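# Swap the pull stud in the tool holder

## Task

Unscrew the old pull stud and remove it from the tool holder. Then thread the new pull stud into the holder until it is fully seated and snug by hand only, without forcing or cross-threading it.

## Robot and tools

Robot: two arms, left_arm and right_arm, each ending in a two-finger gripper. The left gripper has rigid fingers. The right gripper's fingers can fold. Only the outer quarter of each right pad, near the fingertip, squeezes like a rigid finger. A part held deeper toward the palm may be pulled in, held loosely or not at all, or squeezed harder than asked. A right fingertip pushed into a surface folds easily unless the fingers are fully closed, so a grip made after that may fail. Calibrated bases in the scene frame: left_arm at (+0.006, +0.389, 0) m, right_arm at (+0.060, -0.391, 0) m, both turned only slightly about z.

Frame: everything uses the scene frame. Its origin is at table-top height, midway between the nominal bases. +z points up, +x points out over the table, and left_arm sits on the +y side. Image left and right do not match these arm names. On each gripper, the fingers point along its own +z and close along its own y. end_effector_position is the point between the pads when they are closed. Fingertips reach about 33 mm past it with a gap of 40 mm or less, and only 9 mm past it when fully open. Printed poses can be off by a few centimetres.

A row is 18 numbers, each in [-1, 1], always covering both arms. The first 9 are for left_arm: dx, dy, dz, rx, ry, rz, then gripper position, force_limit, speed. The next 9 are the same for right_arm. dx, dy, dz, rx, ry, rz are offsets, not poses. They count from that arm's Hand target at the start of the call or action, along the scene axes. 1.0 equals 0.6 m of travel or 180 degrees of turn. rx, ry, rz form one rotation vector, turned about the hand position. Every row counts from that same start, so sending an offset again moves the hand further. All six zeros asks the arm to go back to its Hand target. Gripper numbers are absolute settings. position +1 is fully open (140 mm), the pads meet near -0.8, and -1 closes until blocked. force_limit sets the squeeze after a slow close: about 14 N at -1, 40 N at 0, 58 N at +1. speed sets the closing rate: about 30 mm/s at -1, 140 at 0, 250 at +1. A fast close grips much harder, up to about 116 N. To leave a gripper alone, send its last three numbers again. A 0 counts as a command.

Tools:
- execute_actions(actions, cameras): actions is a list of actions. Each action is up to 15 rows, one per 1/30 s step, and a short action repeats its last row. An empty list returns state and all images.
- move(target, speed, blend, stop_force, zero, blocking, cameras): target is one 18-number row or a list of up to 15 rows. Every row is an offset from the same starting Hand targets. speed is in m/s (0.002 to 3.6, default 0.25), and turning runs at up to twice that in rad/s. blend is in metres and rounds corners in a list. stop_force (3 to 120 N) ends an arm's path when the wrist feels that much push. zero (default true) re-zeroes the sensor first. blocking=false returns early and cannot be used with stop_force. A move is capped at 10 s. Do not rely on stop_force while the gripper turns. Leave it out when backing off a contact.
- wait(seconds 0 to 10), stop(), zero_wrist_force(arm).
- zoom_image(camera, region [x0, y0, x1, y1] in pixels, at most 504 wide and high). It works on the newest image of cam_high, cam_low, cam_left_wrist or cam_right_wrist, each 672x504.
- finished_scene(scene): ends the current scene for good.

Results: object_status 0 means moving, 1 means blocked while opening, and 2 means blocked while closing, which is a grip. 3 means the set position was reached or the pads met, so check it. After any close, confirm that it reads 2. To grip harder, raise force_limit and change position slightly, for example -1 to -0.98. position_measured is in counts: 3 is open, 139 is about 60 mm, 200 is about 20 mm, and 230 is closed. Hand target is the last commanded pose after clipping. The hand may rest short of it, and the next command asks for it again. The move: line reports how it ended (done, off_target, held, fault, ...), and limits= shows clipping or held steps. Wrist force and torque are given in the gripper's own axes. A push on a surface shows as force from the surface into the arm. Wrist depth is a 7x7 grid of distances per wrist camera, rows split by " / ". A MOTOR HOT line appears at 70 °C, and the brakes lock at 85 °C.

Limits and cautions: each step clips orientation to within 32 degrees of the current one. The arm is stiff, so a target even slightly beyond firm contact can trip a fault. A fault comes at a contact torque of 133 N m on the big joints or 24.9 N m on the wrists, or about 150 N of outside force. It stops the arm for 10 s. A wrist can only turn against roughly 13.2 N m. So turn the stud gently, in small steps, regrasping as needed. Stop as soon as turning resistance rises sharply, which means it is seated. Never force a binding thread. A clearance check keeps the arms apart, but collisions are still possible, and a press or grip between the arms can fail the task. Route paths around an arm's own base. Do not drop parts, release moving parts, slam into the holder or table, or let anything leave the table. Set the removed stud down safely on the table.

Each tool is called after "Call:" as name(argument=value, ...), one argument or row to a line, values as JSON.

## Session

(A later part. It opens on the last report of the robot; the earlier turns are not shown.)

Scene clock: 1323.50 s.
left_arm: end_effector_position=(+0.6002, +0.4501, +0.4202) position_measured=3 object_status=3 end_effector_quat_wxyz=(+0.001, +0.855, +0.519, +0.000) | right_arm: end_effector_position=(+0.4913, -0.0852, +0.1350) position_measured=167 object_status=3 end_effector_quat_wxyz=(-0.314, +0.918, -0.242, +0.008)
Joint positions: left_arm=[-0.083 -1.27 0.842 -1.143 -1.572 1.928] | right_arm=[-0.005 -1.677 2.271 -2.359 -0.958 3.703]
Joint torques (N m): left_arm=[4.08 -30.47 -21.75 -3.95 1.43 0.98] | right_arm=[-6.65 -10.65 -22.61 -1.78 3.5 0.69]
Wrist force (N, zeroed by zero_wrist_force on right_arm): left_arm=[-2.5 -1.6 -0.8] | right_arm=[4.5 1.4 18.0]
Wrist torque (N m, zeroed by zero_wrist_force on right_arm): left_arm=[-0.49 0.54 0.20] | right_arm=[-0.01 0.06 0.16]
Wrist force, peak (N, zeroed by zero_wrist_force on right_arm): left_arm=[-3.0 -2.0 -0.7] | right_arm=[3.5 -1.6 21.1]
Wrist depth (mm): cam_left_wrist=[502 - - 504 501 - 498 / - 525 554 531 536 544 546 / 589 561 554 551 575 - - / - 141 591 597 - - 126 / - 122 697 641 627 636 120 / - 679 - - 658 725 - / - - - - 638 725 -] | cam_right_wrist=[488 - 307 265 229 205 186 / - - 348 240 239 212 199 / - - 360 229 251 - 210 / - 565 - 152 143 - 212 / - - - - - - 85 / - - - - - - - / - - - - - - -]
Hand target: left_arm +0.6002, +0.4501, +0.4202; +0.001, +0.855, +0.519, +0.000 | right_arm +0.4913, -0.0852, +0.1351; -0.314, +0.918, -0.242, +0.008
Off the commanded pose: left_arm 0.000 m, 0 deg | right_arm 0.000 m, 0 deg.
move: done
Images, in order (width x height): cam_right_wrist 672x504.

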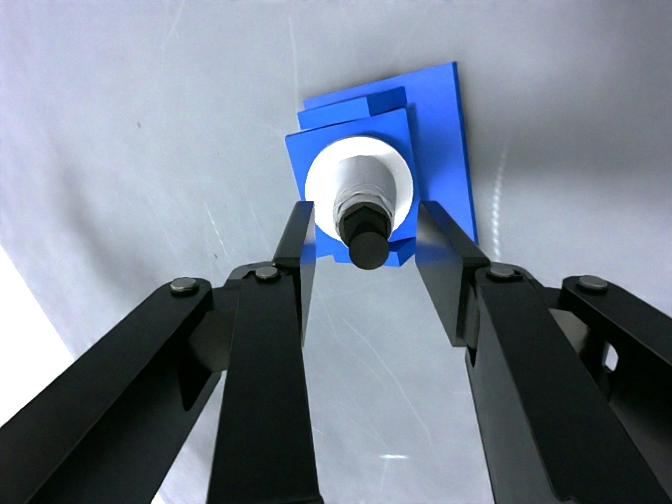

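Call:
move(
  target=[0,0,0,0,0,0,1,1,1,0,0,0,0,0,0,-1,0.6,0],
)

Call:
wait(
  seconds=0.6,
)

Call:
zero_wrist_force(
  arm="right_arm",
)

Call:
move(
  target=[0,0,0,0,0,0,1,1,1,0,0,0,0.0047,0.0159,-0.0223,-1,0.6,0],
  speed=0.15,
)

Call:
move(
  target=[0,0,0,0,0,0,1,1,1,0,0,0,0.0047,0.0159,-0.0223,-1,0.6,0],
  speed=0.15,
  cameras=["cam_right_wrist"],
)

Call:
zoom_image(
  camera="cam_right_wrist",
  region=[320, 170, 420, 270],
)

Scene clock: 1330.27 s.
left_arm: end_effector_position=(+0.6002, +0.4501, +0.4202) position_measured=3 object_status=3 end_effector_quat_wxyz=(+0.001, +0.855, +0.519, +0.000) | right_arm: end_effector_position=(+0.4914, -0.0852, +0.1351) position_measured=208 object_status=2 end_effector_quat_wxyz=(-0.314, +0.918, -0.242, +0.008)
Joint positions: left_arm=[-0.083 -1.27 0.842 -1.143 -1.572 1.928] | right_arm=[-0.006 -1.677 2.271 -2.359 -0.958 3.703]
Joint torques (N m): left_arm=[3.79 -30.5 -21.88 -3.91 1.47 0.85] | right_arm=[-4.1 -14.11 -21.27 -2.05 0.65 -2.52]
Wrist force (N, zeroed by zero_wrist_force on right_arm): left_arm=[-2.7 -1.6 -0.8] | right_arm=[0.3 1.7 -0.2]
Wrist torque (N m, zeroed by zero_wrist_force on right_arm): left_arm=[-0.48 0.58 0.20] | right_arm=[-0.03 -0.01 -0.05]
Wrist force, peak (N, zeroed by zero_wrist_force on right_arm): left_arm=[-3.0 -2.1 -0.7] | right_arm=[4.7 1.6 18.1]
Wrist depth (mm): cam_left_wrist=[532 496 507 500 502 507 504 / 531 534 528 526 522 529 - / 583 577 562 - - 546 - / 594 131 - - 616 588 133 / - 123 - - - - 120 / - - - 654 677 - - / - 735 - - 679 - -] | cam_right_wrist=[- - 313 258 232 205 185 / - 409 341 239 238 225 196 / 673 - - 230 252 234 207 / - 560 - - 258 - 219 / - - 86 - - - 229 / - - - - - - - / - - - - - - -]
Hand target: left_arm +0.6002, +0.4501, +0.4202; +0.001, +0.855, +0.519, +0.000 | right_arm +0.4913, -0.0852, +0.1351; -0.314, +0.918, -0.242, +0.008
Off the commanded pose: left_arm 0.000 m, 0 deg | right_arm 0.000 m, 0 deg.
move: done

Scene clock: 1330.87 s.
left_arm: end_effector_position=(+0.6002, +0.4501, +0.4202) position_measured=3 object_status=3 end_effector_quat_wxyz=(+0.001, +0.855, +0.519, +0.000) | right_arm: end_effector_position=(+0.4914, -0.0853, +0.1351) position_measured=208 object_status=2 end_effector_quat_wxyz=(-0.314, +0.918, -0.242, +0.008)
Joint positions: left_arm=[-0.083 -1.27 0.842 -1.143 -1.572 1.928] | right_arm=[-0.006 -1.677 2.271 -2.359 -0.958 3.703]
Joint torques (N m): left_arm=[5.22 -30 -21.58 -3.98 1.49 0.75] | right_arm=[0.14 -7.55 -14.97 -2.27 -1.64 -1.99]
Wrist force (N, zeroed by zero_wrist_force on right_arm): left_arm=[-2.6 -1.9 -0.7] | right_arm=[0.2 0.9 -0.2]
Wrist torque (N m, zeroed by zero_wrist_force on right_arm): left_arm=[-0.53 0.55 0.21] | right_arm=[-0.03 -0.06 -0.05]
Wrist force, peak (N, zeroed by zero_wrist_force on right_arm): left_arm=[-2.9 -1.8 -0.6] | right_arm=[0.5 1.9 -0.7]
Wrist depth (mm): cam_left_wrist=[- 511 500 496 498 490 492 / 537 524 - 535 529 530 542 / 554 561 544 559 570 518 550 / - 141 - 583 - 595 126 / - 123 - 636 - - 120 / - 683 739 665 673 661 679 / - 735 - - 667 737 728] | cam_right_wrist=[488 - 296 265 224 205 185 / - - 339 240 238 220 196 / - - - 229 251 234 210 / 762 - 416 149 261 250 221 / - - 86 - - - 227 / - - - - - - - / - - - - - - -]
Hand target: left_arm +0.6002, +0.4501, +0.4202; +0.001, +0.855, +0.519, +0.000 | right_arm +0.4913, -0.0852, +0.1351; -0.314, +0.918, -0.242, +0.008
Tool commands: left_gripper/position=+1.0 left_gripper/force_limit=+1.0 left_gripper/speed=+1.0 right_gripper/position=-1.0 right_gripper/force_limit=+0.6 right_gripper/speed=+0.0
Off the commanded pose: left_arm 0.000 m, 0 deg | right_arm 0.000 m, 0 deg.
wait: 0.60 s; at rest by 0.17 s

Wrist force sensor zeroed.

Scene clock: 1331.63 s.
left_arm: end_effector_position=(+0.6002, +0.4501, +0.4202) position_measured=3 object_status=3 end_effector_quat_wxyz=(+0.001, +0.855, +0.519, +0.000) | right_arm: end_effector_position=(+0.4914, -0.0853, +0.1351) position_measured=208 object_status=2 end_effector_quat_wxyz=(-0.314, +0.907, -0.282, -0.005)
Joint positions: left_arm=[-0.083 -1.27 0.842 -1.143 -1.572 1.928] | right_arm=[-0.006 -1.677 2.271 -2.359 -0.958 3.79]
Joint torques (N m): left_arm=[4.17 -30.52 -21.93 -3.95 1.46 0.81] | right_arm=[3.57 -9.29 -10.37 -3.89 0.21 -1.94]
Wrist force (N, zeroed by zero_wrist_force on right_arm): left_arm=[-2.9 -1.8 -0.9] | right_arm=[3.7 -0.5 11.1]
Wrist torque (N m, zeroed by zero_wrist_force on right_arm): left_arm=[-0.53 0.62 0.20] | right_arm=[-0.01 0.06 -0.36]
Wrist force, peak (N, zeroed by zero_wrist_force on right_arm): left_arm=[-3.0 -1.8 -0.9] | right_arm=[4.3 -1.9 10.8]
Wrist depth (mm): cam_left_wrist=[501 - 494 504 487 494 508 / - - 530 511 526 523 529 / 566 563 559 585 576 544 547 / - 152 597 594 592 588 132 / - 122 - - - - 120 / - 695 - - 687 - - / - 735 - - 639 - -] | cam_right_wrist=[452 - 308 255 229 211 184 / - - 317 243 238 218 195 / - 468 - 230 251 229 202 / 822 612 - - 264 248 221 / - - 86 - - - 232 / - - - - - - - / - - - - - - -]
Hand target: left_arm +0.6002, +0.4501, +0.4202; +0.001, +0.855, +0.519, +0.000 | right_arm +0.4913, -0.0852, +0.1351; -0.314, +0.907, -0.282, -0.005
Off the commanded pose: left_arm 0.000 m, 0 deg | right_arm 0.000 m, 0 deg.
move: done

Scene clock: 1332.40 s.
left_arm: end_effector_position=(+0.6002, +0.4501, +0.4202) position_measured=3 object_status=3 end_effector_quat_wxyz=(+0.001, +0.855, +0.519, +0.000) | right_arm: end_effector_position=(+0.4913, -0.0852, +0.1351) position_measured=208 object_status=2 end_effector_quat_wxyz=(-0.314, +0.893, -0.321, -0.019)
Joint positions: left_arm=[-0.083 -1.27 0.842 -1.143 -1.572 1.928] | right_arm=[-0.006 -1.677 2.272 -2.359 -0.958 3.877]
Joint torques (N m): left_arm=[4.3 -30.3 -21.47 -4.04 1.5 0.9] | right_arm=[-1.11 -14.27 -10.53 -3.84 -0.22 -2.05]
Wrist force (N, zeroed by zero_wrist_force on right_arm): left_arm=[-2.8 -1.7 -0.6] | right_arm=[2.3 -1.0 12.5]
Wrist torque (N m, zeroed by zero_wrist_force on right_arm): left_arm=[-0.51 0.61 0.21] | right_arm=[0.13 0.14 -0.37]
Wrist force, peak (N, zeroed by zero_wrist_force on right_arm): left_arm=[-3.1 -1.8 -0.9] | right_arm=[4.3 -2.0 14.1]
Wrist depth (mm): cam_left_wrist=[499 495 493 497 494 518 504 / - 535 534 - - 530 - / 561 555 554 - 585 558 566 / - 141 - - - - 133 / - 131 634 - - - 120 / - 703 638 - 639 699 669 / - 739 - - 641 730 732] | cam_right_wrist=[423 - - 253 225 201 182 / 463 - - 237 239 221 195 / - 490 - 229 253 235 215 / - 582 - - 261 260 226 / - - 86 - - - - / - - - - - - - / - - - - - - -]
Hand target: left_arm +0.6002, +0.4501, +0.4202; +0.001, +0.855, +0.519, +0.000 | right_arm +0.4913, -0.0852, +0.1351; -0.314, +0.893, -0.321, -0.019
Off the commanded pose: left_arm 0.000 m, 0 deg | right_arm 0.000 m, 0 deg.
move: done
Images, in order (width x height): cam_right_wrist 672x504.

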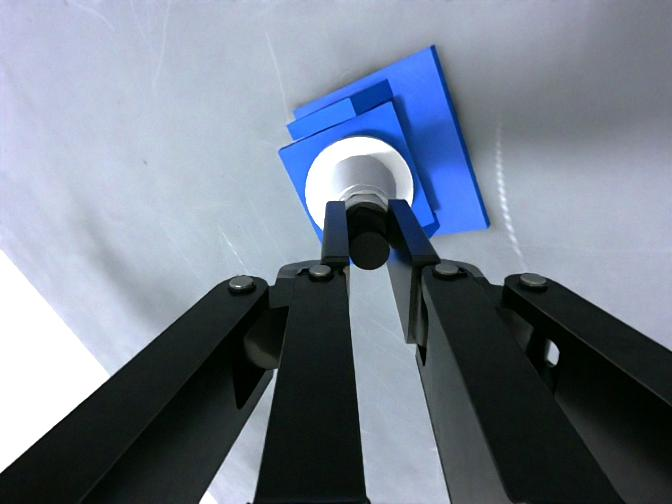

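Scaled by 5.040 from the camera's 672x504 image, which has a finer 960x720 frame.

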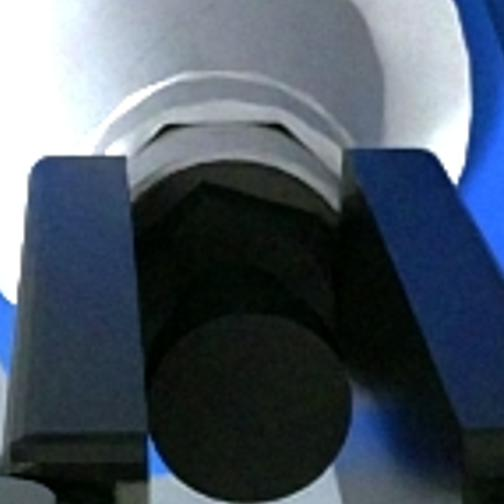

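Call:
move(
  target=[
    [0,0,0,0,0,0,1,1,1,0,0,0,0,0,0,-0.3,0,-0.9],
    [0,0,0,0,0,0,1,1,1,-0.0282,-0.0953,0.1338,0,0,0,-0.3,0,-0.9],
    [0,0,0,0,0,0,1,1,1,-0.07,-0.4,0.35,0,0,0,-0.3,0,-0.9],
  ],
  speed=[0.1,0.12,0.25],
  blend=[0,0.03,0],
  cameras=["cam_right_wrist"],
)

Call:
move(
  target=[
    [-0.1,-0.5,-0.2,-0.2845,0.0843,0,1,1,1,0,0,0,0,0,0,-0.3,0,-0.9],
    [-0.1672,-0.8375,-0.3803,-0.2845,0.0843,0,1,1,1,0,0,0,0,0,0,-0.3,0,-0.9],
  ],
  speed=[0.3,0.2],
  blend=[0.05,0],
  cameras=["cam_left_wrist"],
)

Scene clock: 1390.67 s.
left_arm: end_effector_position=(+0.6002, +0.4501, +0.4202) position_measured=3 object_status=3 end_effector_quat_wxyz=(+0.001, +0.855, +0.519, +0.000) | right_arm: end_effector_position=(+0.4494, -0.3252, +0.3450) position_measured=167 object_status=3 end_effector_quat_wxyz=(-0.314, +0.893, -0.321, -0.019)
Joint positions: left_arm=[-0.083 -1.27 0.842 -1.143 -1.572 1.928] | right_arm=[-0.696 -1.937 1.772 -1.111 -0.995 3.038]
Joint torques (N m): left_arm=[4.17 -30.18 -21.73 -4.04 1.44 0.77] | right_arm=[-5.99 -10.78 -31.14 -0.47 2.72 -1.55]
Wrist force (N, zeroed by zero_wrist_force on right_arm): left_arm=[-2.5 -1.9 -0.6] | right_arm=[4.8 0.5 18.0]
Wrist torque (N m, zeroed by zero_wrist_force on right_arm): left_arm=[-0.54 0.54 0.20] | right_arm=[-0.05 0.00 0.17]
Wrist force, peak (N, zeroed by zero_wrist_force on right_arm): left_arm=[-3.1 -2.0 -0.8] | right_arm=[3.2 -2.2 21.3]
Wrist depth (mm): cam_left_wrist=[- 501 - 501 510 499 520 / - 517 504 542 523 510 518 / - - 566 - 545 526 561 / - 132 - 612 - - 133 / - 123 - - 648 - 120 / - 689 - - 679 - 654 / - - 732 695 622 - -] | cam_right_wrist=[- 665 609 496 457 379 - / - - 639 - - 421 - / - - - 568 - - - / 3325 - - - 125 - - / - - 86 - - - 84 / - - - 831 - - - / - - - 882 - - -]
Hand target: left_arm +0.6002, +0.4501, +0.4202; +0.001, +0.855, +0.519, +0.000 | right_arm +0.4493, -0.3252, +0.3451; -0.314, +0.893, -0.321, -0.019
Off the commanded pose: left_arm 0.000 m, 0 deg | right_arm 0.000 m, 0 deg.
move: done
Images, in order (width x height): cam_right_wrist 672x504.

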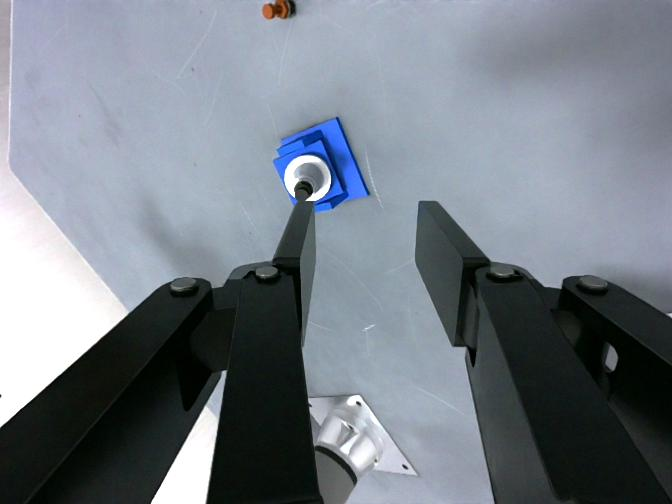

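Scene clock: 1393.90 s.
left_arm: end_effector_position=(+0.4998, -0.0523, +0.1919) position_measured=3 object_status=3 end_effector_quat_wxyz=(+0.302, +0.763, +0.464, -0.333) | right_arm: end_effector_position=(+0.4493, -0.3252, +0.3451) position_measured=167 object_status=3 end_effector_quat_wxyz=(-0.314, +0.893, -0.321, -0.019)
Joint positions: left_arm=[-0.528 -1.18 1.755 -2.501 -2.454 1.313] | right_arm=[-0.696 -1.937 1.772 -1.11 -0.995 3.038]
Joint torques (N m): left_arm=[1.56 -44.58 -27.58 -4.51 -3.84 -1.09] | right_arm=[-6.41 -14.71 -30.3 -0.85 -0.54 -2.98]
Wrist force (N, zeroed by zero_wrist_force on right_arm): left_arm=[-6.7 -2.9 -0.8] | right_arm=[4.7 0.6 18.2]
Wrist torque (N m, zeroed by zero_wrist_force on right_arm): left_arm=[-0.69 1.59 0.28] | right_arm=[-0.04 0.04 0.19]
Wrist force, peak (N, zeroed by zero_wrist_force on right_arm): left_arm=[-7.0 -2.7 -0.4] | right_arm=[4.7 0.5 18.3]
Wrist depth (mm): cam_left_wrist=[259 271 282 164 311 322 347 / 337 327 352 364 386 389 465 / 404 - 451 - - - 658 / - 141 645 - - - 126 / - 422 2496 - 1842 1967 115 / - 412 - - 1460 1658 1759 / 404 412 2638 2866 2169 - -] | cam_right_wrist=[- - 534 501 410 - - / - - - - - 409 - / - 403 - 568 - - 397 / 430 445 - - 124 476 - / 445 - 86 - - - 84 / - - - - - - - / - - - 886 - - -]
Hand target: left_arm +0.4998, -0.0524, +0.1920; +0.302, +0.763, +0.464, -0.333 | right_arm +0.4493, -0.3252, +0.3451; -0.314, +0.893, -0.321, -0.019
Off the commanded pose: left_arm 0.000 m, 0 deg | right_arm 0.000 m, 0 deg.
move: done
Images, in order (width x height): cam_left_wrist 672x504.

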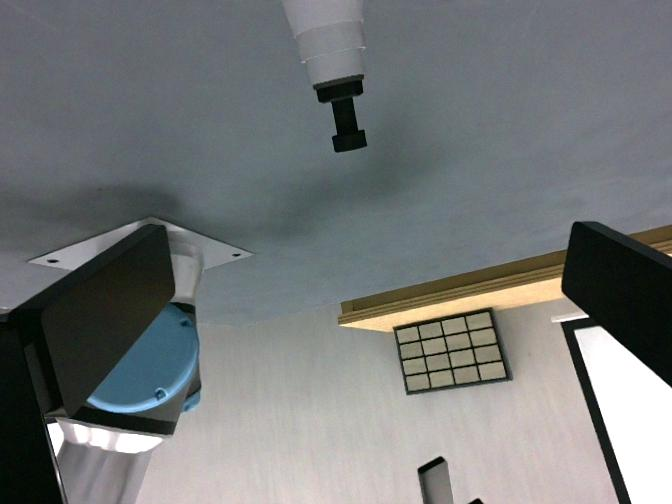

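Call:
zoom_image(
  camera="cam_left_wrist",
  region=[290, 50, 400, 160],
)

Call:
zoom_image(
  camera="cam_left_wrist",
  region=[310, 65, 370, 125],
)

Scaled by 4.582 from the camera's 672x504 image, which has a finer 960x720 frame.

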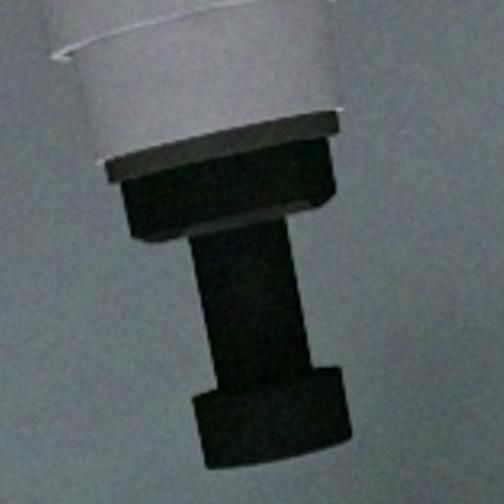

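Scaled by 8.400 from the camera's 672x504 image, which has a finer 960x720 frame.

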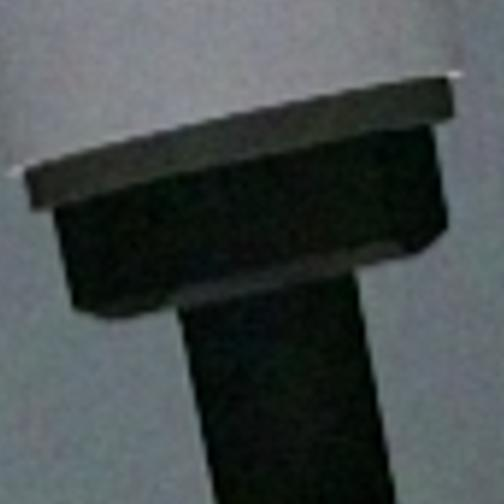

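Call:
finished_scene(
  scene=1,
)

The scene is finished: the task was done.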